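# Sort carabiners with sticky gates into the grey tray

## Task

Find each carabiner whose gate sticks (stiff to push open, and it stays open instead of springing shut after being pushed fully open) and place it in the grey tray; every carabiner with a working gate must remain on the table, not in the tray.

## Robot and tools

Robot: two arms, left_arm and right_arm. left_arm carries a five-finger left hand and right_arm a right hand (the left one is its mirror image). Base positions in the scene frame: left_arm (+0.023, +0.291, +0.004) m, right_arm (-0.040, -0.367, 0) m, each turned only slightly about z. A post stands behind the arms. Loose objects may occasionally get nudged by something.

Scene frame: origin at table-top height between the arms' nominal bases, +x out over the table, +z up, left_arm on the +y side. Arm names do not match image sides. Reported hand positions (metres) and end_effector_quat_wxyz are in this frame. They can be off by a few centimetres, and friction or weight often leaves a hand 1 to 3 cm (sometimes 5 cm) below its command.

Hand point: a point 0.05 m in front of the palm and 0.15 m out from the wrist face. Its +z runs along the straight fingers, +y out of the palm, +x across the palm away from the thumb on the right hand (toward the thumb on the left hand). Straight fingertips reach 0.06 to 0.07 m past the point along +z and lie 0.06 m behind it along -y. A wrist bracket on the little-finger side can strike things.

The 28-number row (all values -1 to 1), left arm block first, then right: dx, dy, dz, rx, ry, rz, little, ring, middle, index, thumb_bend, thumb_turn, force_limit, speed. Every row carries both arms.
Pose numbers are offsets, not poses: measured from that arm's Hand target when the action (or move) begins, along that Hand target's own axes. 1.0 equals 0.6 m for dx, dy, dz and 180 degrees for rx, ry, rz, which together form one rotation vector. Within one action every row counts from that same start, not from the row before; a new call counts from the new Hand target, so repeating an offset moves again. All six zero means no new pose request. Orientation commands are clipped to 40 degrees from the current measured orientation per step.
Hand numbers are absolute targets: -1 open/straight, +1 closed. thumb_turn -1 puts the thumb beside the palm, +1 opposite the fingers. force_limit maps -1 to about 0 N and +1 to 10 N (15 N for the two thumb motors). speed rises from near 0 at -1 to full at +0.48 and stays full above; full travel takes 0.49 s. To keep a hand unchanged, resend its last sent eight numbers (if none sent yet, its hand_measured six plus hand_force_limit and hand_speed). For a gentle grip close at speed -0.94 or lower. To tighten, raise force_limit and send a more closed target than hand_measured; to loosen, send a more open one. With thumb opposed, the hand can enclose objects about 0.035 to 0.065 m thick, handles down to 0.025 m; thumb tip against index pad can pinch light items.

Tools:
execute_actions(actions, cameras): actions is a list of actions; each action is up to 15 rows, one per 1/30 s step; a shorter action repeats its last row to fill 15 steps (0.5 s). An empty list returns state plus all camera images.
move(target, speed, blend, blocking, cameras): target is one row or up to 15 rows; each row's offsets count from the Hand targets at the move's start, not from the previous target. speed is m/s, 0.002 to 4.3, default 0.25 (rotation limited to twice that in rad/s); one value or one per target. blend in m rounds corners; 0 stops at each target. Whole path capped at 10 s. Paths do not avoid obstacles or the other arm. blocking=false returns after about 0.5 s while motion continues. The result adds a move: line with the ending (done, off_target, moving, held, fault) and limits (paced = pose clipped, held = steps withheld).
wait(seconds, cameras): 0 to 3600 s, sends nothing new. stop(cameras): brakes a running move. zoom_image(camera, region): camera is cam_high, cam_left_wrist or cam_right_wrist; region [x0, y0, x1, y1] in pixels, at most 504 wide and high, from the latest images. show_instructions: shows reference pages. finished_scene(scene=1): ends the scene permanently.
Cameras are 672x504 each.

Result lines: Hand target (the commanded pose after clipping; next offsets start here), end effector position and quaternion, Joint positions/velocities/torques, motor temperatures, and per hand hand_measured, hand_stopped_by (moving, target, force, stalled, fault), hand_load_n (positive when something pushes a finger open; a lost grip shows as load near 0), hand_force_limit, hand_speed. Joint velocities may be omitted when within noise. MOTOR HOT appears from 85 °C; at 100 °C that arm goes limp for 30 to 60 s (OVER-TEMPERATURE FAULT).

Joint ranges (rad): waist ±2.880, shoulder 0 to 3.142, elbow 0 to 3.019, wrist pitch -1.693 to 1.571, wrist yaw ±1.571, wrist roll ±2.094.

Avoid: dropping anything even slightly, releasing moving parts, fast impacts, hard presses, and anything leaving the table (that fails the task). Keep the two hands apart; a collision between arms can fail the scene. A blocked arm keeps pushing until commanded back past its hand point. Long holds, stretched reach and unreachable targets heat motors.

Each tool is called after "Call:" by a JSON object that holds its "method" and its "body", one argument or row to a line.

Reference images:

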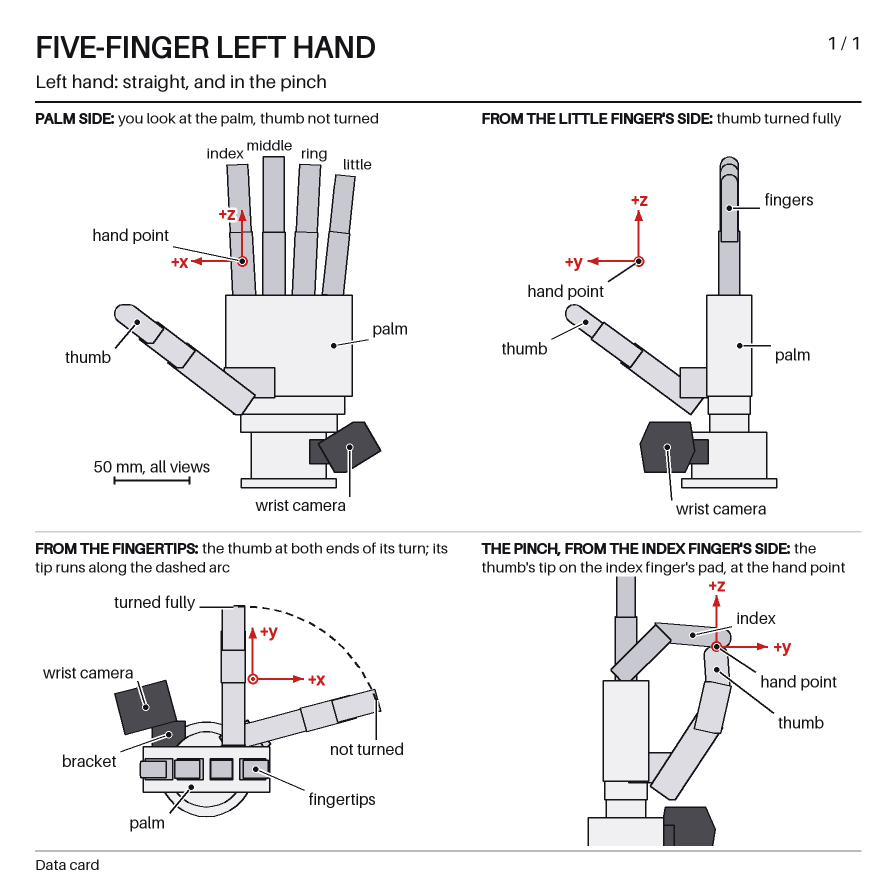

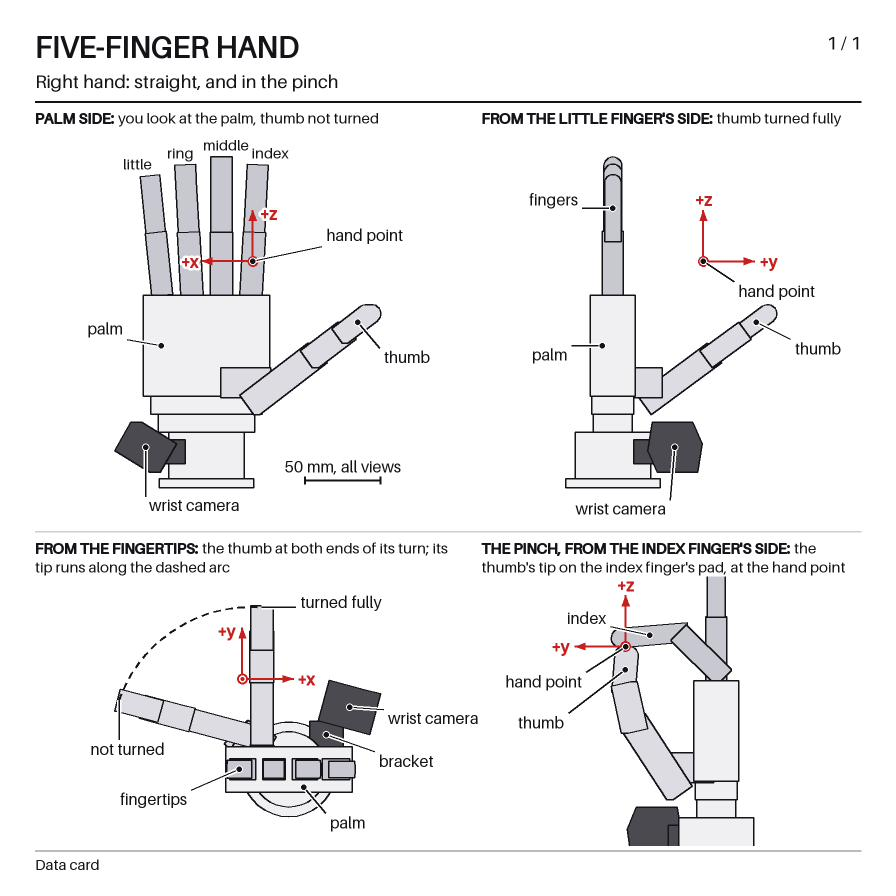

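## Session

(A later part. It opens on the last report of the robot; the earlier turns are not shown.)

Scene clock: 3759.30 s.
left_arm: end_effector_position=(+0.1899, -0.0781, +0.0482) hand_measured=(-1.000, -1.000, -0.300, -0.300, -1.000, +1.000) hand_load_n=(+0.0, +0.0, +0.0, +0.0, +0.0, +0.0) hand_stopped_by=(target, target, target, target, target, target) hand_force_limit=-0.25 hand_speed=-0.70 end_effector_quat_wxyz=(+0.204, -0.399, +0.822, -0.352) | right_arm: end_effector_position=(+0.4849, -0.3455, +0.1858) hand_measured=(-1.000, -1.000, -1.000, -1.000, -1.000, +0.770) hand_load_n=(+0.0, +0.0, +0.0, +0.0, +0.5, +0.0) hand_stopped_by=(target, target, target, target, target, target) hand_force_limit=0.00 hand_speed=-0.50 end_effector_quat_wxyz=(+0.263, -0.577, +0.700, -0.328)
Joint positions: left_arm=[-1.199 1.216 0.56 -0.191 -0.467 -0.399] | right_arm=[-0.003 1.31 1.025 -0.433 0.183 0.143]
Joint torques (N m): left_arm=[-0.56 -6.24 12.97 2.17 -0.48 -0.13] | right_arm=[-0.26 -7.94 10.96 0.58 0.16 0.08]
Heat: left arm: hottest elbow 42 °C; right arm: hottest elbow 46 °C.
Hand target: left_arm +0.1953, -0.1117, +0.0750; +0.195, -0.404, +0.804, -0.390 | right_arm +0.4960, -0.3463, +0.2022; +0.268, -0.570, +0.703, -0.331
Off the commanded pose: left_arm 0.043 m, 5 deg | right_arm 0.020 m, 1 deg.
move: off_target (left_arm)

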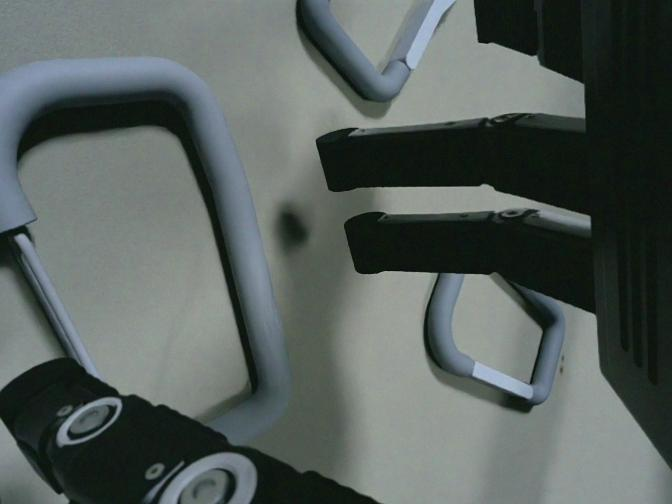

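Call:
{"method": "move", "body": {
  "target": [-0.0424,0.0628,0.0012,0,0,0,-1,-1,-0.3,-0.3,-1,1,-0.25,-0.7,0,0,0,0,0,0,-1,-1,-1,-1,-1,0.77,0,-0.5],
  "speed": 0.08,
  "cameras": ["cam_left_wrist"]
}}

Scene clock: 3768.40 s.
left_arm: end_effector_position=(+0.1869, -0.0728, +0.0355) hand_measured=(-1.000, -1.000, -0.300, -0.300, -1.000, +1.000) hand_load_n=(+0.0, +0.0, +0.0, +0.0, +0.0, +0.0) hand_stopped_by=(target, target, target, target, target, target) hand_force_limit=-0.25 hand_speed=-0.70 end_effector_quat_wxyz=(+0.198, -0.400, +0.814, -0.372) | right_arm: end_effector_position=(+0.4849, -0.3455, +0.1858) hand_measured=(-1.000, -1.000, -1.000, -1.000, -1.000, +0.770) hand_load_n=(-0.5, -0.5, +0.0, +0.0, +0.0, +0.0) hand_stopped_by=(target, target, target, target, target, target) hand_force_limit=0.00 hand_speed=-0.50 end_effector_quat_wxyz=(+0.263, -0.577, +0.700, -0.328)
Joint positions: left_arm=[-1.199 1.214 0.494 -0.083 -0.461 -0.399] | right_arm=[-0.003 1.31 1.025 -0.433 0.183 0.143]
Joint torques (N m): left_arm=[1.26 -7.53 7.91 2.24 0.01 0.06] | right_arm=[-0.67 -8.23 11.03 0.64 0.17 0.08]
Heat: left arm: hottest elbow 43 °C; right arm: hottest elbow 47 °C.
Hand target: left_arm +0.1923, -0.0777, +0.0450; +0.196, -0.404, +0.804, -0.390 | right_arm +0.4960, -0.3463, +0.2022; +0.268, -0.570, +0.703, -0.331
Off the commanded pose: left_arm 0.012 m, 2 deg | right_arm 0.020 m, 1 deg.
move: off_target (left_arm)

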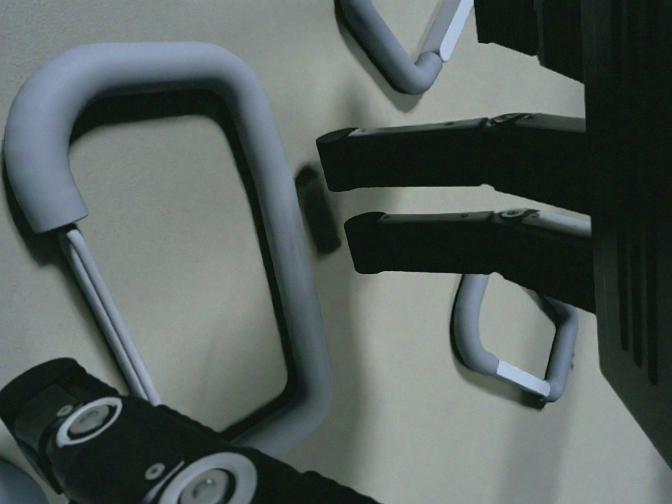

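Call:
{"method": "move", "body": {
  "target": [-0.0057,0.0437,0.0308,0,0,0,-1,-1,-0.3,-0.3,-1,1,-0.25,-0.7,0,0,0,0,0,0,-1,-1,-1,-1,-1,0.77,0,-0.5],
  "speed": 0.08,
  "cameras": ["cam_left_wrist"]
}}

Scene clock: 3778.40 s.
left_arm: end_effector_position=(+0.1901, -0.0816, +0.0273) hand_measured=(-1.000, -1.000, -0.300, -0.300, -1.000, +1.000) hand_load_n=(+0.0, +0.0, -3.0, +0.0, +0.0, +0.0) hand_stopped_by=(target, target, target, target, target, target) hand_force_limit=-0.25 hand_speed=-0.70 end_effector_quat_wxyz=(+0.194, -0.402, +0.800, -0.402) | right_arm: end_effector_position=(+0.4849, -0.3455, +0.1858) hand_measured=(-1.000, -1.000, -1.000, -1.000, -1.000, +0.770) hand_load_n=(+0.0, +0.0, +0.0, +0.0, +0.0, +0.0) hand_stopped_by=(target, target, target, target, target, target) hand_force_limit=0.00 hand_speed=-0.50 end_effector_quat_wxyz=(+0.263, -0.577, +0.700, -0.328)
Joint positions: left_arm=[-1.197 1.254 0.456 0.062 -0.459 -0.399] | right_arm=[-0.003 1.31 1.025 -0.433 0.183 0.143]
Joint torques (N m): left_arm=[1.49 -4.13 6.43 1.84 0.14 0.09] | right_arm=[-0.56 -8.06 10.89 0.66 0.16 0.06]
Heat: left arm: hottest elbow 42 °C; right arm: hottest elbow 47 °C.
Hand target: left_arm +0.1929, -0.0740, +0.0130; +0.196, -0.404, +0.804, -0.390 | right_arm +0.4960, -0.3463, +0.2022; +0.268, -0.570, +0.703, -0.331
Off the commanded pose: left_arm 0.016 m, 1 deg | right_arm 0.020 m, 1 deg.
move: off_target (left_arm)

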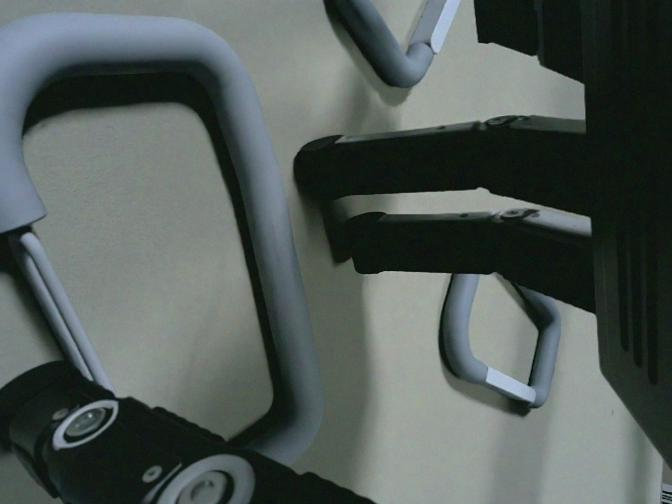

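Call:
{"method": "execute_actions", "body": {
  "actions": []
}}

Scene clock: 3807.37 s.
left_arm: end_effector_position=(+0.1901, -0.0816, +0.0273) hand_measured=(-1.000, -1.000, -0.300, -0.300, -1.000, +1.000) hand_load_n=(+0.0, +0.0, -3.0, +0.0, +0.0, +0.0) hand_stopped_by=(target, target, target, target, target, target) hand_force_limit=-0.25 hand_speed=-0.70 end_effector_quat_wxyz=(+0.194, -0.402, +0.800, -0.402) | right_arm: end_effector_position=(+0.4849, -0.3455, +0.1858) hand_measured=(-1.000, -1.000, -1.000, -1.000, -1.000, +0.770) hand_load_n=(+0.0, +0.0, +0.0, +0.0, +0.0, +0.0) hand_stopped_by=(target, target, target, target, target, target) hand_force_limit=0.00 hand_speed=-0.50 end_effector_quat_wxyz=(+0.263, -0.577, +0.700, -0.328)
Joint positions: left_arm=[-1.197 1.254 0.456 0.062 -0.459 -0.399] | right_arm=[-0.003 1.31 1.025 -0.433 0.183 0.143]
Joint velocities: within noise
Joint torques (N m): left_arm=[1.49 -4.19 6.43 1.87 0.14 0.09] | right_arm=[-0.38 -8.23 10.97 0.66 0.16 0.07]
Motor temperatures (°C): left_arm=[27 27 40 29 26 28] | right_arm=[28 31 47 25 26 27]
Heat: left arm: hottest elbow 40 °C; right arm: hottest elbow 47 °C.
Hand target: left_arm +0.1929, -0.0740, +0.0129; +0.196, -0.404, +0.804, -0.390 | right_arm +0.4960, -0.3463, +0.2022; +0.268, -0.570, +0.703, -0.331
Off the commanded pose: left_arm 0.016 m, 1 deg | right_arm 0.020 m, 1 deg.

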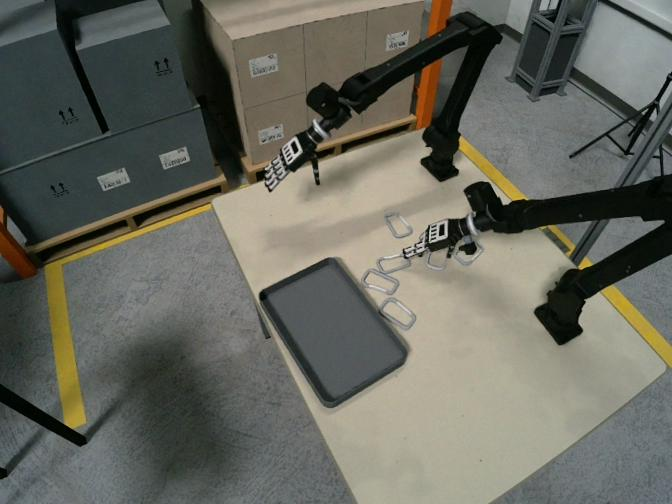

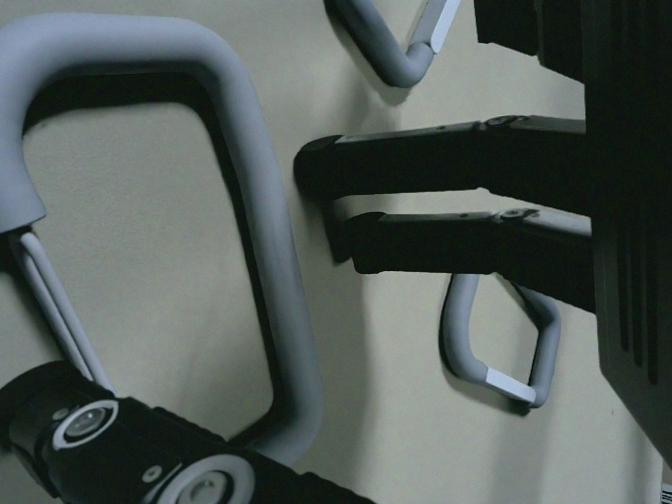

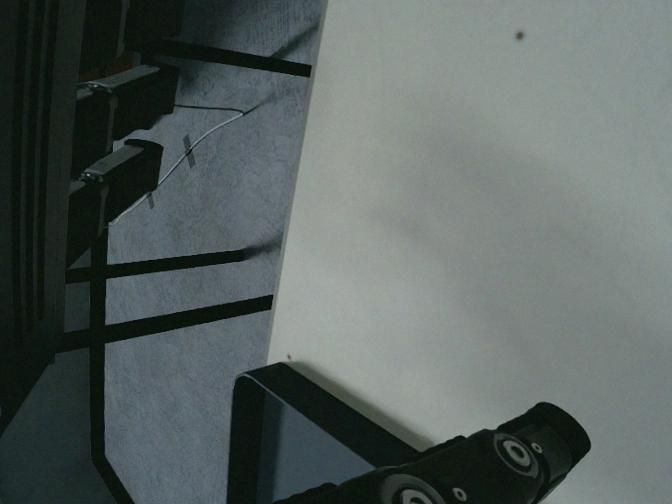

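Call:
{"method": "move", "body": {
  "target": [
    [0,-0.03925,-0.03096,0,0,0,-1,-1,-0.3,-0.3,-1,1,-0.25,-0.7,0,0,0,0,0,0,-1,-1,-1,-1,-1,0.77,0,-0.5],
    [-0.0267,-0.0342,-0.0374,0,0,0,-1,-1,-0.3,-0.3,-1,1,-0.25,-0.7,0,0,0,0,0,0,-1,-1,-1,-1,-1,0.77,0,-0.5],
    [-0.0267,0.0051,-0.0064,0,0,0,-1,-1,-0.3,-0.3,-1,1,-0.25,-0.7,0,0,0,0,0,0,-1,-1,-1,-1,-1,0.77,0,-0.5]
  ],
  "speed": 0.06,
  "cameras": ["cam_left_wrist"]
}}

Scene clock: 3828.10 s.
left_arm: end_effector_position=(+0.1945, -0.0681, +0.0282) hand_measured=(-1.000, -1.000, -0.298, -0.300, -1.000, +1.000) hand_load_n=(+0.0, +0.0, -3.0, +0.0, +0.0, +0.0) hand_stopped_by=(target, target, target, target, target, target) hand_force_limit=-0.25 hand_speed=-0.70 end_effector_quat_wxyz=(+0.190, -0.404, +0.798, -0.405) | right_arm: end_effector_position=(+0.4849, -0.3455, +0.1858) hand_measured=(-1.000, -1.000, -1.000, -1.000, -1.000, +0.770) hand_load_n=(+0.0, +0.0, +0.0, +0.0, +0.0, +0.0) hand_stopped_by=(target, target, target, target, target, target) hand_force_limit=0.00 hand_speed=-0.50 end_effector_quat_wxyz=(+0.263, -0.577, +0.700, -0.328)
Joint positions: left_arm=[-1.162 1.214 0.424 0.07 -0.428 -0.381] | right_arm=[-0.003 1.31 1.025 -0.433 0.183 0.143]
Joint torques (N m): left_arm=[1.49 -3.49 6.43 1.85 0.03 0.19] | right_arm=[-0.73 -8.53 11.04 0.57 0.16 0.05]
Heat: left arm: hottest elbow 39 °C; right arm: hottest elbow 47 °C.
Hand target: left_arm +0.1985, -0.0582, +0.0129; +0.195, -0.404, +0.804, -0.390 | right_arm +0.4960, -0.3463, +0.2022; +0.268, -0.570, +0.703, -0.331
Off the commanded pose: left_arm 0.019 m, 2 deg | right_arm 0.020 m, 1 deg.
move: off_target (left_arm)

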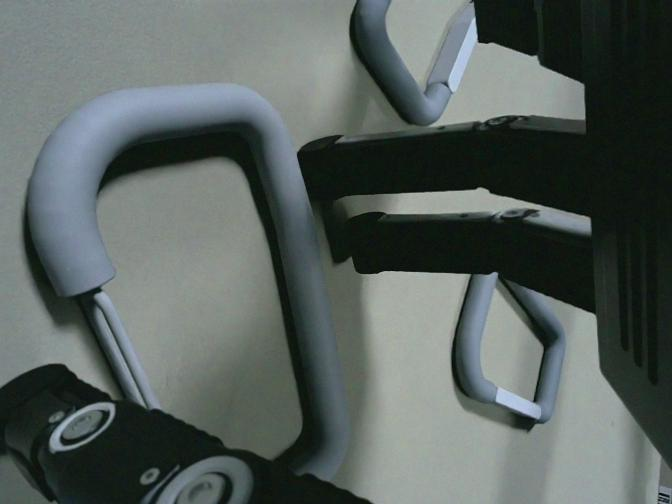

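Call:
{"method": "execute_actions", "body": {
  "actions": [
    [[0,0,0,0,0,0,-1,-1,0.1,0.1,-1,1,-0.3,-0.85,0,0,0,0,0,0,-1,-1,-1,-1,-1,0.77,0,-0.5]],
    [[0,0,0,0,0,0,-1,-1,0.1,0.1,-1,1,-0.3,-0.85,0,0,0,0,0,0,-1,-1,-1,-1,-1,0.77,0,-0.5]],
    [[0,0,0,0,0,0,-1,-1,0.1,0.1,-1,1,-0.3,-0.85,0,0,0,0,0,0,-1,-1,-1,-1,-1,0.77,0,-0.5]]
  ],
  "cameras": ["cam_left_wrist"]
}}

Call:
{"method": "wait", "body": {
  "seconds": 1,
  "cameras": ["cam_left_wrist"]
}}

Scene clock: 3838.63 s.
left_arm: end_effector_position=(+0.1983, -0.0679, +0.0263) hand_measured=(-1.000, -1.000, +0.018, +0.100, -1.000, +1.000) hand_load_n=(+0.0, +0.0, +3.0, +2.0, +0.5, +0.0) hand_stopped_by=(target, target, force, target, target, target) hand_force_limit=-0.30 hand_speed=-0.85 end_effector_quat_wxyz=(+0.191, -0.408, +0.796, -0.404) | right_arm: end_effector_position=(+0.4849, -0.3455, +0.1858) hand_measured=(-1.000, -1.000, -1.000, -1.000, -1.000, +0.770) hand_load_n=(+0.0, +0.0, +0.0, +0.0, +0.0, +0.0) hand_stopped_by=(target, target, target, target, target, target) hand_force_limit=0.00 hand_speed=-0.50 end_effector_quat_wxyz=(+0.263, -0.577, +0.700, -0.328)
Joint positions: left_arm=[-1.153 1.225 0.424 0.082 -0.428 -0.381] | right_arm=[-0.003 1.31 1.025 -0.433 0.183 0.143]
Joint torques (N m): left_arm=[1.44 -4.37 6.41 1.47 0.05 0.19] | right_arm=[-0.44 -8.12 10.85 0.55 0.16 0.04]
Heat: left arm: hottest elbow 38 °C; right arm: hottest elbow 47 °C.
Hand target: left_arm +0.1985, -0.0582, +0.0129; +0.195, -0.404, +0.804, -0.390 | right_arm +0.4960, -0.3463, +0.2022; +0.268, -0.570, +0.703, -0.331
Off the commanded pose: left_arm 0.017 m, 2 deg | right_arm 0.020 m, 1 deg.

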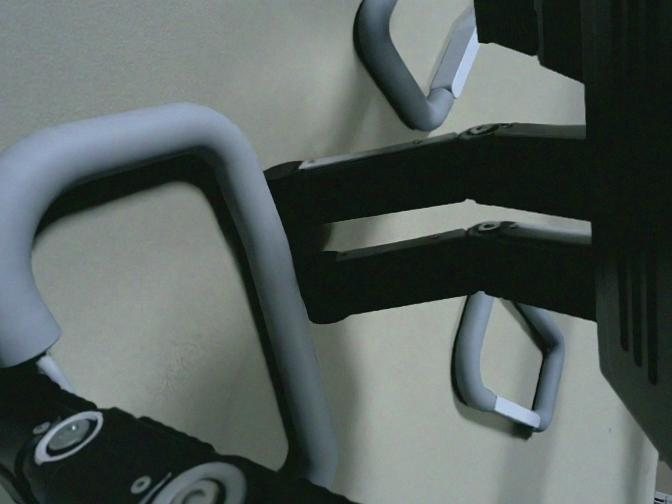

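Scene clock: 3839.63 s.
left_arm: end_effector_position=(+0.1983, -0.0679, +0.0263) hand_measured=(-1.000, -1.000, +0.018, +0.100, -1.000, +1.000) hand_load_n=(+0.0, +0.0, +3.0, +2.0, +0.5, +0.0) hand_stopped_by=(target, target, force, target, target, target) hand_force_limit=-0.30 hand_speed=-0.85 end_effector_quat_wxyz=(+0.191, -0.408, +0.796, -0.404) | right_arm: end_effector_position=(+0.4849, -0.3455, +0.1858) hand_measured=(-1.000, -1.000, -1.000, -1.000, -1.000, +0.770) hand_load_n=(+0.0, +0.0, +0.0, +0.0, +0.0, +0.0) hand_stopped_by=(target, target, target, target, target, target) hand_force_limit=0.00 hand_speed=-0.50 end_effector_quat_wxyz=(+0.263, -0.577, +0.700, -0.328)
Joint positions: left_arm=[-1.153 1.225 0.424 0.082 -0.428 -0.381] | right_arm=[-0.003 1.31 1.025 -0.433 0.183 0.143]
Joint torques (N m): left_arm=[1.38 -4.42 6.42 1.48 0.04 0.19] | right_arm=[-0.79 -8.18 10.93 0.55 0.13 0.07]
Heat: left arm: hottest elbow 38 °C; right arm: hottest elbow 47 °C.
Hand target: left_arm +0.1985, -0.0582, +0.0129; +0.195, -0.404, +0.804, -0.390 | right_arm +0.4960, -0.3463, +0.2022; +0.268, -0.570, +0.703, -0.331
Off the commanded pose: left_arm 0.017 m, 2 deg | right_arm 0.020 m, 1 deg.
wait: 1.00 s; at rest by 0.17 s

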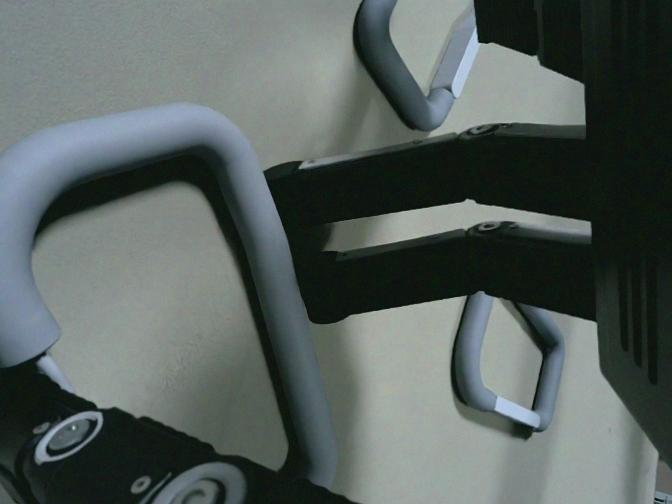

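Call:
{"method": "execute_actions", "body": {
  "actions": [
    [[0,0,0,0,0,0,-1,-1,0.13,0.13,-1,1,0.3,-0.85,0,0,0,0,0,0,-1,-1,-1,-1,-1,0.77,0,-0.5]],
    [[0,0,0,0,0,0,-1,-1,0.13,0.13,-0.9,1,0.8,-0.9,0,0,0,0,0,0,-1,-1,-1,-1,-1,0.77,0,-0.5]],
    [[0,0,0,0,0,0,-1,-1,0.13,0.13,-0.9,1,0.8,-0.9,0,0,0,0,0,0,-1,-1,-1,-1,-1,0.77,0,-0.5]]
  ],
  "cameras": ["cam_left_wrist"]
}}

Scene clock: 3849.60 s.
left_arm: end_effector_position=(+0.1983, -0.0679, +0.0263) hand_measured=(-1.000, -1.000, +0.044, +0.128, -0.906, +1.000) hand_load_n=(+0.0, +0.0, +6.5, +5.0, +8.5, +0.0) hand_stopped_by=(target, target, force, target, target, target) hand_force_limit=0.80 hand_speed=-0.90 end_effector_quat_wxyz=(+0.191, -0.408, +0.796, -0.404) | right_arm: end_effector_position=(+0.4849, -0.3455, +0.1858) hand_measured=(-1.000, -1.000, -1.000, -1.000, -1.000, +0.770) hand_load_n=(+0.0, +0.0, +0.0, +0.0, +0.0, +0.0) hand_stopped_by=(target, target, target, target, target, target) hand_force_limit=0.00 hand_speed=-0.50 end_effector_quat_wxyz=(+0.263, -0.577, +0.700, -0.328)
Joint positions: left_arm=[-1.153 1.225 0.424 0.082 -0.428 -0.381] | right_arm=[-0.003 1.31 1.025 -0.433 0.183 0.143]
Joint torques (N m): left_arm=[1.44 -4.37 6.41 1.48 0.05 0.19] | right_arm=[0.03 -8.35 10.92 0.61 0.17 0.03]
Heat: left arm: hottest elbow 38 °C; right arm: hottest elbow 47 °C.
Hand target: left_arm +0.1985, -0.0582, +0.0129; +0.195, -0.404, +0.804, -0.390 | right_arm +0.4960, -0.3463, +0.2022; +0.268, -0.570, +0.703, -0.331
Off the commanded pose: left_arm 0.017 m, 2 deg | right_arm 0.020 m, 1 deg.

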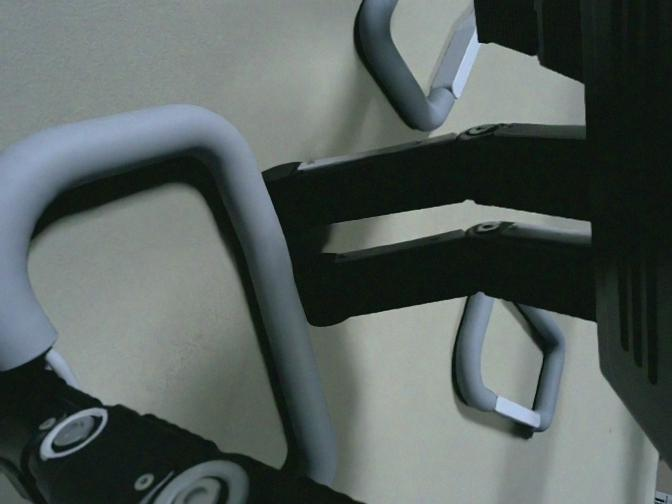

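Call:
{"method": "execute_actions", "body": {
  "actions": [
    [[0,0,0,0,0,0,-1,-1,0.13,0.13,-0.83,1,1,-0.88,0,0,0,0,0,0,-1,-1,-1,-1,-1,0.77,0,-0.5]],
    [[0,0,0,0,0,0,-1,-1,0.13,0.13,-0.83,1,1,-0.88,0,0,0,0,0,0,-1,-1,-1,-1,-1,0.77,0,-0.5]]
  ],
  "cameras": ["cam_left_wrist"]
}}

Call:
{"method": "execute_actions", "body": {
  "actions": [
    [[0,0,0,0,0,0,-1,-1,0.13,0.13,-0.77,1,1,-0.88,0,0,0,0,0,0,-1,-1,-1,-1,-1,0.77,0,-0.5]],
    [[0,0,0,0,0,0,-1,-1,0.13,0.13,-0.77,1,1,-0.88,0,0,0,0,0,0,-1,-1,-1,-1,-1,0.77,0,-0.5]]
  ],
  "cameras": ["cam_left_wrist"]
}}

Scene clock: 3855.97 s.
left_arm: end_effector_position=(+0.1983, -0.0679, +0.0263) hand_measured=(-1.000, -1.000, +0.044, +0.128, -0.838, +1.000) hand_load_n=(+0.0, -0.5, +6.5, +5.5, +10.0, +1.0) hand_stopped_by=(target, target, force, target, target, target) hand_force_limit=1.00 hand_speed=-0.88 end_effector_quat_wxyz=(+0.191, -0.408, +0.796, -0.404) | right_arm: end_effector_position=(+0.4849, -0.3455, +0.1858) hand_measured=(-1.000, -1.000, -1.000, -1.000, -1.000, +0.770) hand_load_n=(+0.0, +0.0, +0.0, +0.0, +0.0, +0.0) hand_stopped_by=(target, target, target, target, target, target) hand_force_limit=0.00 hand_speed=-0.50 end_effector_quat_wxyz=(+0.263, -0.577, +0.700, -0.328)
Joint positions: left_arm=[-1.153 1.225 0.424 0.082 -0.428 -0.381] | right_arm=[-0.003 1.31 1.025 -0.433 0.183 0.143]
Joint torques (N m): left_arm=[1.32 -4.42 6.43 1.5 0.05 0.19] | right_arm=[-0.38 -8.35 10.96 0.59 0.16 0.06]
Heat: left arm: hottest elbow 38 °C; right arm: hottest elbow 47 °C.
Hand target: left_arm +0.1985, -0.0582, +0.0129; +0.195, -0.404, +0.804, -0.390 | right_arm +0.4960, -0.3463, +0.2022; +0.268, -0.570, +0.703, -0.331
Off the commanded pose: left_arm 0.017 m, 2 deg | right_arm 0.020 m, 1 deg.

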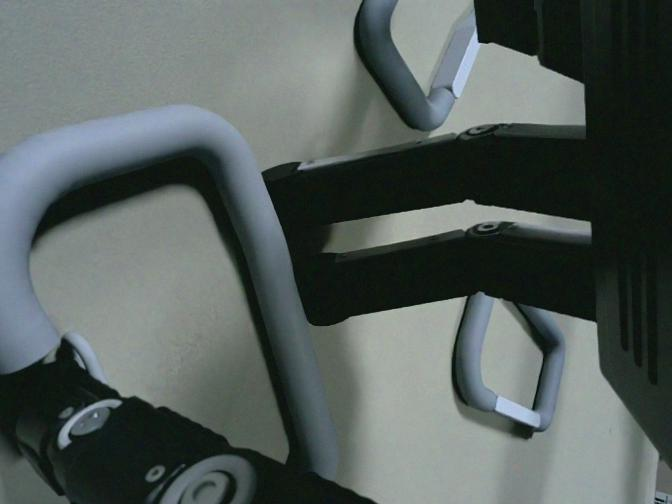

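Scene clock: 3857.27 s.
left_arm: end_effector_position=(+0.1983, -0.0679, +0.0263) hand_measured=(-1.000, -1.000, +0.044, +0.128, -0.778, +1.000) hand_load_n=(+0.0, +0.0, +6.5, +6.0, +10.5, +1.5) hand_stopped_by=(target, target, force, target, target, target) hand_force_limit=1.00 hand_speed=-0.88 end_effector_quat_wxyz=(+0.191, -0.408, +0.796, -0.404) | right_arm: end_effector_position=(+0.4849, -0.3455, +0.1858) hand_measured=(-1.000, -1.000, -1.000, -1.000, -1.000, +0.770) hand_load_n=(+0.0, -0.5, +0.0, +0.0, +0.0, +0.0) hand_stopped_by=(target, target, target, target, target, target) hand_force_limit=0.00 hand_speed=-0.50 end_effector_quat_wxyz=(+0.263, -0.577, +0.700, -0.328)
Joint positions: left_arm=[-1.153 1.225 0.424 0.082 -0.428 -0.381] | right_arm=[-0.003 1.31 1.025 -0.433 0.183 0.143]
Joint torques (N m): left_arm=[1.44 -4.37 6.41 1.51 0.05 0.19] | right_arm=[-0.62 -8.29 10.99 0.65 0.18 0.06]
Heat: left arm: hottest elbow 38 °C; right arm: hottest elbow 47 °C.
Hand target: left_arm +0.1985, -0.0582, +0.0129; +0.195, -0.404, +0.804, -0.390 | right_arm +0.4960, -0.3463, +0.2022; +0.268, -0.570, +0.703, -0.331
Off the commanded pose: left_arm 0.017 m, 2 deg | right_arm 0.020 m, 1 deg.

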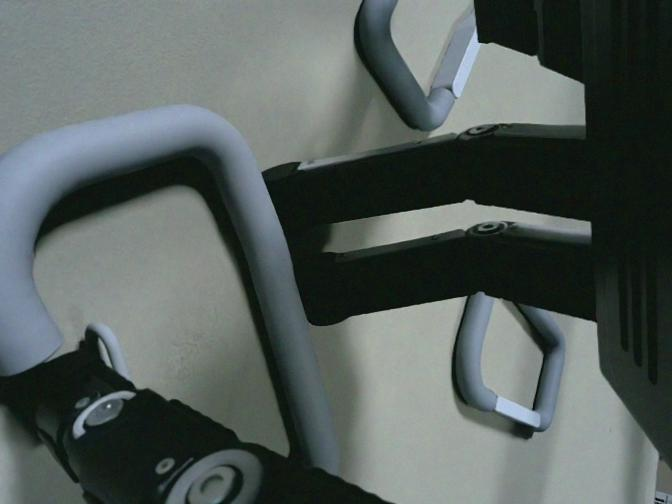

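Call:
{"method": "execute_actions", "body": {
  "actions": [
    [[0,0,0,0,0,0,-1,-1,0.13,0.13,-0.71,1,1,-0.88,0,0,0,0,0,0,-1,-1,-1,-1,-1,0.77,0,-0.5]],
    [[0,0,0,0,0,0,-1,-1,0.13,0.13,-0.71,1,1,-0.88,0,0,0,0,0,0,-1,-1,-1,-1,-1,0.77,0,-0.5]]
  ],
  "cameras": ["cam_left_wrist"]
}}

Call:
{"method": "execute_actions", "body": {
  "actions": [
    [[0,0,0,0,0,0,-1,-1,0.13,0.13,-0.66,1,1,-0.88,0,0,0,0,0,0,-1,-1,-1,-1,-1,0.77,0,-0.5]],
    [[0,0,0,0,0,0,-1,-1,0.13,0.13,-0.66,1,1,-0.88,0,0,0,0,0,0,-1,-1,-1,-1,-1,0.77,0,-0.5]]
  ],
  "cameras": ["cam_left_wrist"]
}}

Call:
{"method": "execute_actions", "body": {
  "actions": [
    [[0,0,0,0,0,0,-1,-1,0.13,0.13,-0.61,1,1,-0.88,0,0,0,0,0,0,-1,-1,-1,-1,-1,0.77,0,-0.5]],
    [[0,0,0,0,0,0,-1,-1,0.13,0.13,-0.61,1,1,-0.88,0,0,0,0,0,0,-1,-1,-1,-1,-1,0.77,0,-0.5]]
  ],
  "cameras": ["cam_left_wrist"]
}}

Scene clock: 3864.97 s.
left_arm: end_effector_position=(+0.1983, -0.0679, +0.0263) hand_measured=(-1.000, -1.000, +0.044, +0.128, -0.718, +1.000) hand_load_n=(+0.0, -0.5, +6.0, +7.0, +10.5, +1.0) hand_stopped_by=(target, target, force, target, target, target) hand_force_limit=1.00 hand_speed=-0.88 end_effector_quat_wxyz=(+0.191, -0.408, +0.796, -0.404) | right_arm: end_effector_position=(+0.4849, -0.3455, +0.1858) hand_measured=(-1.000, -1.000, -1.000, -1.000, -1.000, +0.770) hand_load_n=(+0.0, +0.0, -0.5, +0.0, +0.0, +0.0) hand_stopped_by=(target, target, target, target, target, target) hand_force_limit=0.00 hand_speed=-0.50 end_effector_quat_wxyz=(+0.263, -0.577, +0.700, -0.328)
Joint positions: left_arm=[-1.153 1.225 0.424 0.082 -0.428 -0.381] | right_arm=[-0.003 1.31 1.025 -0.433 0.183 0.143]
Joint torques (N m): left_arm=[1.38 -4.31 6.41 1.5 0.04 0.2] | right_arm=[-0.67 -8.18 11.02 0.61 0.15 0.05]
Heat: left arm: hottest elbow 37 °C; right arm: hottest elbow 47 °C.
Hand target: left_arm +0.1985, -0.0582, +0.0129; +0.195, -0.404, +0.804, -0.390 | right_arm +0.4960, -0.3463, +0.2022; +0.268, -0.570, +0.703, -0.331
Off the commanded pose: left_arm 0.017 m, 2 deg | right_arm 0.020 m, 1 deg.

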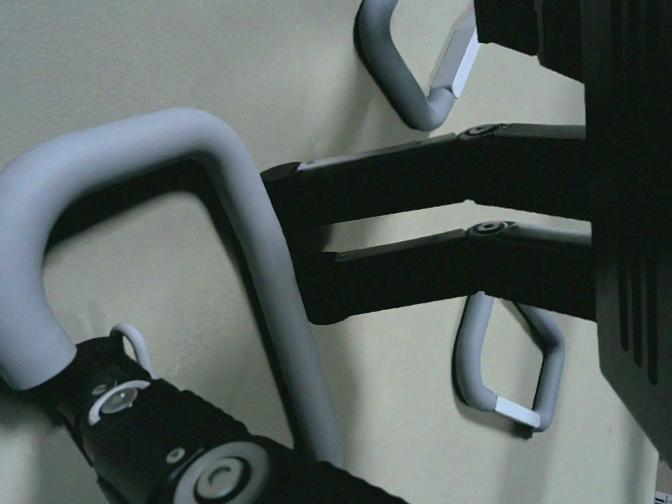

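Scene clock: 3866.27 s.
left_arm: end_effector_position=(+0.1983, -0.0679, +0.0263) hand_measured=(-1.000, -1.000, +0.044, +0.128, -0.668, +1.000) hand_load_n=(+0.0, +0.0, +6.0, +7.0, +11.0, +1.5) hand_stopped_by=(target, target, force, target, target, target) hand_force_limit=1.00 hand_speed=-0.88 end_effector_quat_wxyz=(+0.191, -0.408, +0.796, -0.404) | right_arm: end_effector_position=(+0.4849, -0.3455, +0.1858) hand_measured=(-1.000, -1.000, -1.000, -1.000, -1.000, +0.770) hand_load_n=(+0.0, +0.0, +0.0, +0.0, +0.0, +0.0) hand_stopped_by=(target, target, target, target, target, target) hand_force_limit=0.00 hand_speed=-0.50 end_effector_quat_wxyz=(+0.263, -0.577, +0.700, -0.328)
Joint positions: left_arm=[-1.153 1.225 0.424 0.082 -0.428 -0.381] | right_arm=[-0.003 1.31 1.025 -0.433 0.183 0.143]
Joint torques (N m): left_arm=[1.44 -4.31 6.42 1.47 0.04 0.19] | right_arm=[-0.38 -8.53 10.96 0.53 0.15 0.08]
Heat: left arm: hottest elbow 37 °C; right arm: hottest elbow 47 °C.
Hand target: left_arm +0.1985, -0.0582, +0.0129; +0.195, -0.404, +0.804, -0.390 | right_arm +0.4960, -0.3463, +0.2022; +0.268, -0.570, +0.703, -0.331
Off the commanded pose: left_arm 0.017 m, 2 deg | right_arm 0.020 m, 1 deg.

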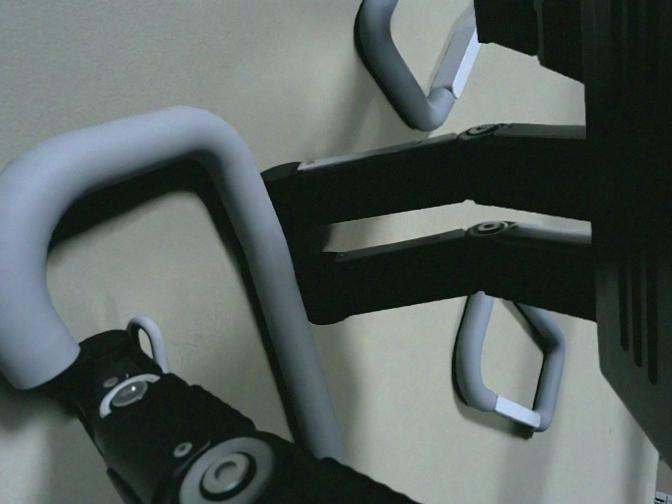

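Scene clock: 3867.57 s.
left_arm: end_effector_position=(+0.1983, -0.0679, +0.0263) hand_measured=(-1.000, -1.000, +0.044, +0.128, -0.618, +1.000) hand_load_n=(+0.0, +0.0, +6.5, +7.0, +11.0, +0.5) hand_stopped_by=(target, target, force, target, target, target) hand_force_limit=1.00 hand_speed=-0.88 end_effector_quat_wxyz=(+0.191, -0.408, +0.796, -0.404) | right_arm: end_effector_position=(+0.4849, -0.3455, +0.1858) hand_measured=(-1.000, -1.000, -1.000, -1.000, -1.000, +0.770) hand_load_n=(+0.0, +0.0, +0.0, +0.0, +0.0, +0.0) hand_stopped_by=(target, target, target, target, target, target) hand_force_limit=0.00 hand_speed=-0.50 end_effector_quat_wxyz=(+0.263, -0.577, +0.700, -0.328)
Joint positions: left_arm=[-1.153 1.225 0.424 0.082 -0.428 -0.381] | right_arm=[-0.003 1.31 1.025 -0.433 0.183 0.143]
Joint torques (N m): left_arm=[1.38 -4.37 6.41 1.48 0.04 0.19] | right_arm=[-0.73 -8.59 10.84 0.58 0.14 0.07]
Heat: left arm: hottest elbow 37 °C; right arm: hottest elbow 47 °C.
Hand target: left_arm +0.1985, -0.0582, +0.0129; +0.195, -0.404, +0.804, -0.390 | right_arm +0.4960, -0.3463, +0.2022; +0.268, -0.570, +0.703, -0.331
Off the commanded pose: left_arm 0.017 m, 2 deg | right_arm 0.020 m, 1 deg.

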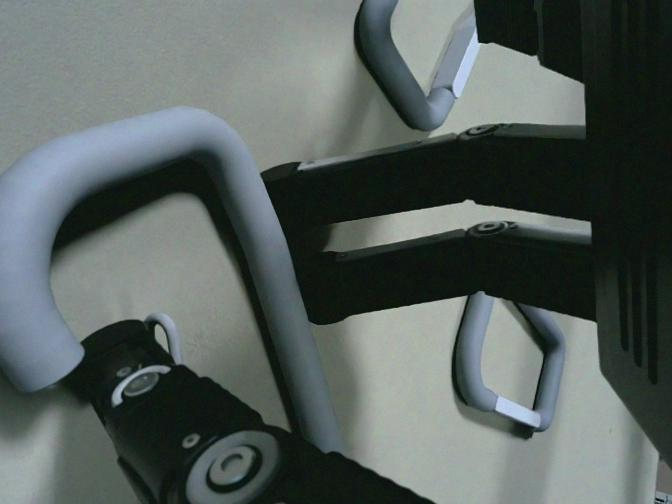

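Call:
{"method": "execute_actions", "body": {
  "actions": [
    [[0,0,0,0,0,0,-1,-1,0.13,0.13,-0.56,1,1,-0.88,0,0,0,0,0,0,-1,-1,-1,-1,-1,0.77,0,-0.5]],
    [[0,0,0,0,0,0,-1,-1,0.13,0.13,-0.56,1,1,-0.88,0,0,0,0,0,0,-1,-1,-1,-1,-1,0.77,0,-0.5]]
  ],
  "cameras": ["cam_left_wrist"]
}}

Call:
{"method": "execute_actions", "body": {
  "actions": [
    [[0,0,0,0,0,0,-1,-1,0.13,0.13,-0.52,1,1,-0.88,0,0,0,0,0,0,-1,-1,-1,-1,-1,0.77,0,-0.5]],
    [[0,0,0,0,0,0,-1,-1,0.13,0.13,-0.52,1,1,-0.88,0,0,0,0,0,0,-1,-1,-1,-1,-1,0.77,0,-0.5]]
  ],
  "cameras": ["cam_left_wrist"]
}}

Call:
{"method": "execute_actions", "body": {
  "actions": [
    [[0,0,0,0,0,0,-1,-1,0.13,0.13,-0.48,1,1,-0.88,0,0,0,0,0,0,-1,-1,-1,-1,-1,0.77,0,-0.5]],
    [[0,0,0,0,0,0,-1,-1,0.13,0.13,-0.48,1,1,-0.88,0,0,0,0,0,0,-1,-1,-1,-1,-1,0.77,0,-0.5]]
  ],
  "cameras": ["cam_left_wrist"]
}}

Scene clock: 3876.07 s.
left_arm: end_effector_position=(+0.1983, -0.0679, +0.0263) hand_measured=(-1.000, -1.000, +0.044, +0.128, -0.568, +1.000) hand_load_n=(-0.5, +0.0, +6.0, +7.5, +10.0, +0.0) hand_stopped_by=(target, target, force, target, target, target) hand_force_limit=1.00 hand_speed=-0.88 end_effector_quat_wxyz=(+0.191, -0.408, +0.796, -0.404) | right_arm: end_effector_position=(+0.4849, -0.3455, +0.1858) hand_measured=(-1.000, -1.000, -1.000, -1.000, -1.000, +0.770) hand_load_n=(+0.0, +0.0, +0.0, +0.0, +0.0, +0.0) hand_stopped_by=(target, target, target, target, target, target) hand_force_limit=0.00 hand_speed=-0.50 end_effector_quat_wxyz=(+0.263, -0.577, +0.700, -0.328)
Joint positions: left_arm=[-1.153 1.225 0.424 0.082 -0.428 -0.381] | right_arm=[-0.003 1.31 1.025 -0.433 0.183 0.143]
Joint torques (N m): left_arm=[1.49 -4.37 6.42 1.48 0.05 0.19] | right_arm=[-0.79 -8.18 10.86 0.68 0.17 0.08]
Heat: left arm: hottest elbow 37 °C; right arm: hottest elbow 47 °C.
Hand target: left_arm +0.1985, -0.0582, +0.0129; +0.195, -0.404, +0.804, -0.390 | right_arm +0.4960, -0.3463, +0.2022; +0.268, -0.570, +0.703, -0.331
Off the commanded pose: left_arm 0.017 m, 2 deg | right_arm 0.020 m, 1 deg.

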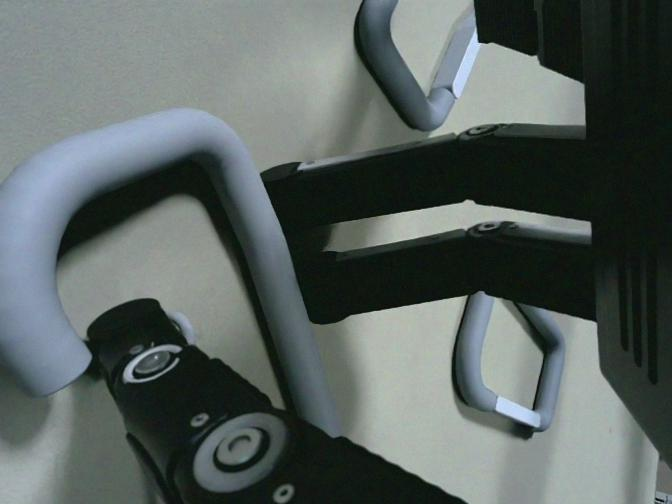

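Scene clock: 3877.37 s.
left_arm: end_effector_position=(+0.1983, -0.0679, +0.0263) hand_measured=(-1.000, -1.000, +0.044, +0.128, -0.528, +1.000) hand_load_n=(+0.0, +0.0, +6.0, +8.0, +9.5, -1.0) hand_stopped_by=(target, target, force, target, target, target) hand_force_limit=1.00 hand_speed=-0.88 end_effector_quat_wxyz=(+0.191, -0.408, +0.796, -0.404) | right_arm: end_effector_position=(+0.4849, -0.3455, +0.1858) hand_measured=(-1.000, -1.000, -1.000, -1.000, -1.000, +0.770) hand_load_n=(+0.0, +0.0, +0.0, +0.0, +0.0, +0.0) hand_stopped_by=(target, target, target, target, target, target) hand_force_limit=0.00 hand_speed=-0.50 end_effector_quat_wxyz=(+0.263, -0.577, +0.700, -0.328)
Joint positions: left_arm=[-1.153 1.225 0.424 0.082 -0.428 -0.381] | right_arm=[-0.003 1.31 1.025 -0.433 0.183 0.143]
Joint torques (N m): left_arm=[1.44 -4.42 6.39 1.48 0.04 0.19] | right_arm=[-0.21 -8.7 11.07 0.58 0.15 0.05]
Heat: left arm: hottest elbow 37 °C; right arm: hottest elbow 47 °C.
Hand target: left_arm +0.1985, -0.0582, +0.0129; +0.195, -0.404, +0.804, -0.390 | right_arm +0.4960, -0.3463, +0.2022; +0.268, -0.570, +0.703, -0.331
Off the commanded pose: left_arm 0.017 m, 2 deg | right_arm 0.020 m, 1 deg.

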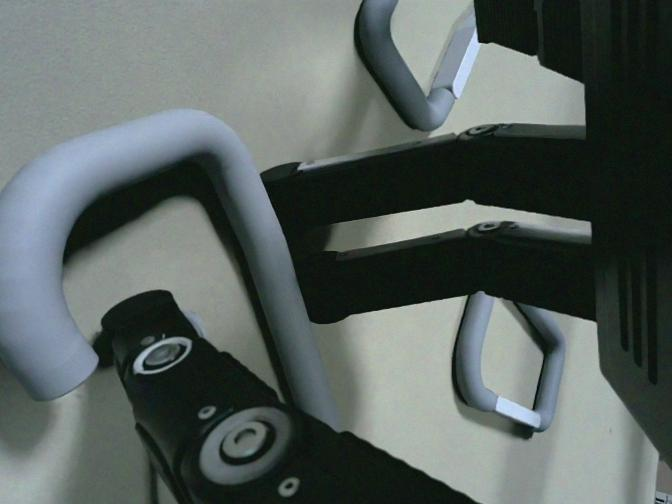

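Scene clock: 3878.67 s.
left_arm: end_effector_position=(+0.1983, -0.0679, +0.0263) hand_measured=(-1.000, -1.000, +0.044, +0.128, -0.486, +1.000) hand_load_n=(+0.0, +0.0, +6.0, +8.0, +9.0, -1.0) hand_stopped_by=(target, target, force, target, target, target) hand_force_limit=1.00 hand_speed=-0.88 end_effector_quat_wxyz=(+0.191, -0.408, +0.796, -0.404) | right_arm: end_effector_position=(+0.4849, -0.3455, +0.1858) hand_measured=(-1.000, -1.000, -1.000, -1.000, -1.000, +0.770) hand_load_n=(+0.0, +0.0, +0.0, +0.0, +0.0, +0.0) hand_stopped_by=(target, target, target, target, target, target) hand_force_limit=0.00 hand_speed=-0.50 end_effector_quat_wxyz=(+0.263, -0.577, +0.700, -0.328)
Joint positions: left_arm=[-1.153 1.225 0.424 0.082 -0.428 -0.381] | right_arm=[-0.003 1.31 1.025 -0.433 0.183 0.143]
Joint torques (N m): left_arm=[1.49 -4.42 6.43 1.47 0.05 0.19] | right_arm=[-0.56 -8.7 10.93 0.59 0.14 0.08]
Heat: left arm: hottest elbow 37 °C; right arm: hottest elbow 47 °C.
Hand target: left_arm +0.1985, -0.0582, +0.0129; +0.195, -0.404, +0.804, -0.390 | right_arm +0.4960, -0.3463, +0.2022; +0.268, -0.570, +0.703, -0.331
Off the commanded pose: left_arm 0.017 m, 2 deg | right_arm 0.020 m, 1 deg.

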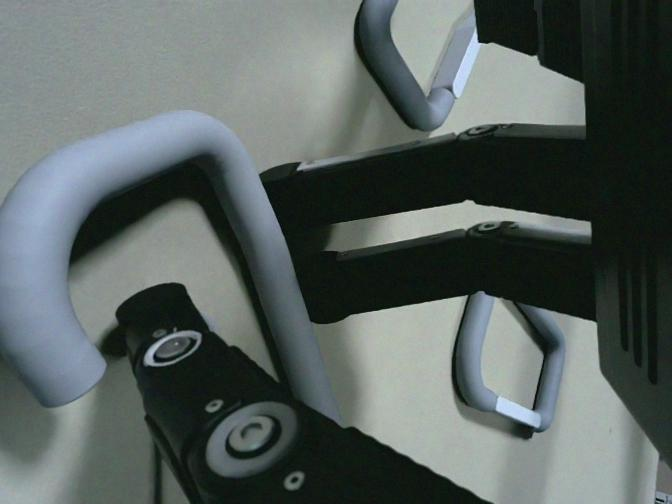

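Call:
{"method": "execute_actions", "body": {
  "actions": [
    [[0,0,0,0,0,0,-1,-1,0.13,0.13,-0.45,1,1,-0.88,0,0,0,0,0,0,-1,-1,-1,-1,-1,0.77,0,-0.5]],
    [[0,0,0,0,0,0,-1,-1,0.13,0.13,-0.45,1,1,-0.88,0,0,0,0,0,0,-1,-1,-1,-1,-1,0.77,0,-0.5]]
  ],
  "cameras": ["cam_left_wrist"]
}}

Call:
{"method": "execute_actions", "body": {
  "actions": [
    [[0,0,0,0,0,0,-1,-1,0.13,0.13,-0.42,1,1,-0.88,0,0,0,0,0,0,-1,-1,-1,-1,-1,0.77,0,-0.5]],
    [[0,0,0,0,0,0,-1,-1,0.13,0.13,-0.42,1,1,-0.88,0,0,0,0,0,0,-1,-1,-1,-1,-1,0.77,0,-0.5]]
  ],
  "cameras": ["cam_left_wrist"]
}}

Scene clock: 3883.63 s.
left_arm: end_effector_position=(+0.1983, -0.0679, +0.0263) hand_measured=(-1.000, -1.000, +0.044, +0.128, -0.456, +1.000) hand_load_n=(+0.0, +0.0, +5.0, +8.5, +9.5, -1.0) hand_stopped_by=(target, target, force, target, target, target) hand_force_limit=1.00 hand_speed=-0.88 end_effector_quat_wxyz=(+0.191, -0.408, +0.796, -0.404) | right_arm: end_effector_position=(+0.4849, -0.3455, +0.1858) hand_measured=(-1.000, -1.000, -1.000, -1.000, -1.000, +0.770) hand_load_n=(+0.0, +0.0, +0.0, +0.0, +0.0, +0.0) hand_stopped_by=(target, target, target, target, target, target) hand_force_limit=0.00 hand_speed=-0.50 end_effector_quat_wxyz=(+0.263, -0.577, +0.700, -0.328)
Joint positions: left_arm=[-1.153 1.225 0.424 0.082 -0.428 -0.381] | right_arm=[-0.003 1.31 1.025 -0.433 0.183 0.143]
Joint torques (N m): left_arm=[1.38 -4.37 6.41 1.48 0.04 0.19] | right_arm=[-0.09 -8.59 10.88 0.55 0.17 0.07]
Heat: left arm: hottest elbow 37 °C; right arm: hottest elbow 47 °C.
Hand target: left_arm +0.1985, -0.0582, +0.0129; +0.195, -0.404, +0.804, -0.390 | right_arm +0.4960, -0.3463, +0.2022; +0.268, -0.570, +0.703, -0.331
Off the commanded pose: left_arm 0.017 m, 2 deg | right_arm 0.020 m, 1 deg.

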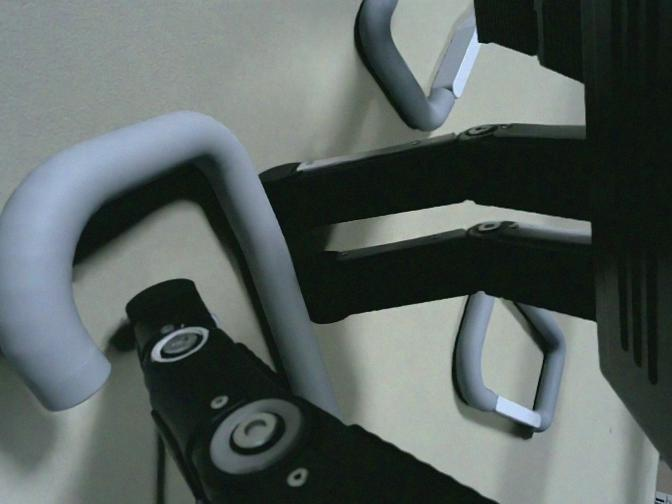

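Scene clock: 3884.93 s.
left_arm: end_effector_position=(+0.1983, -0.0679, +0.0263) hand_measured=(-1.000, -1.000, +0.044, +0.128, -0.428, +1.000) hand_load_n=(+0.0, +0.0, +5.5, +8.5, +9.5, -1.0) hand_stopped_by=(target, target, force, target, target, target) hand_force_limit=1.00 hand_speed=-0.88 end_effector_quat_wxyz=(+0.191, -0.408, +0.796, -0.404) | right_arm: end_effector_position=(+0.4849, -0.3455, +0.1858) hand_measured=(-1.000, -1.000, -1.000, -1.000, -1.000, +0.770) hand_load_n=(+0.0, +0.0, +0.0, +0.0, +0.0, +0.0) hand_stopped_by=(target, target, target, target, target, target) hand_force_limit=0.00 hand_speed=-0.50 end_effector_quat_wxyz=(+0.263, -0.577, +0.700, -0.328)
Joint positions: left_arm=[-1.153 1.225 0.424 0.082 -0.428 -0.381] | right_arm=[-0.003 1.31 1.025 -0.433 0.183 0.143]
Joint torques (N m): left_arm=[1.38 -4.42 6.41 1.48 0.05 0.19] | right_arm=[-0.44 -8.12 10.86 0.58 0.14 0.08]
Heat: left arm: hottest elbow 37 °C; right arm: hottest elbow 47 °C.
Hand target: left_arm +0.1985, -0.0582, +0.0129; +0.195, -0.404, +0.804, -0.390 | right_arm +0.4960, -0.3463, +0.2022; +0.268, -0.570, +0.703, -0.331
Off the commanded pose: left_arm 0.017 m, 2 deg | right_arm 0.020 m, 1 deg.

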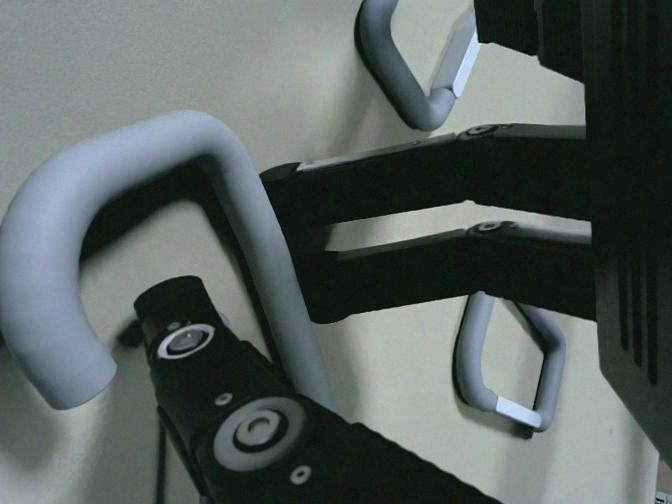

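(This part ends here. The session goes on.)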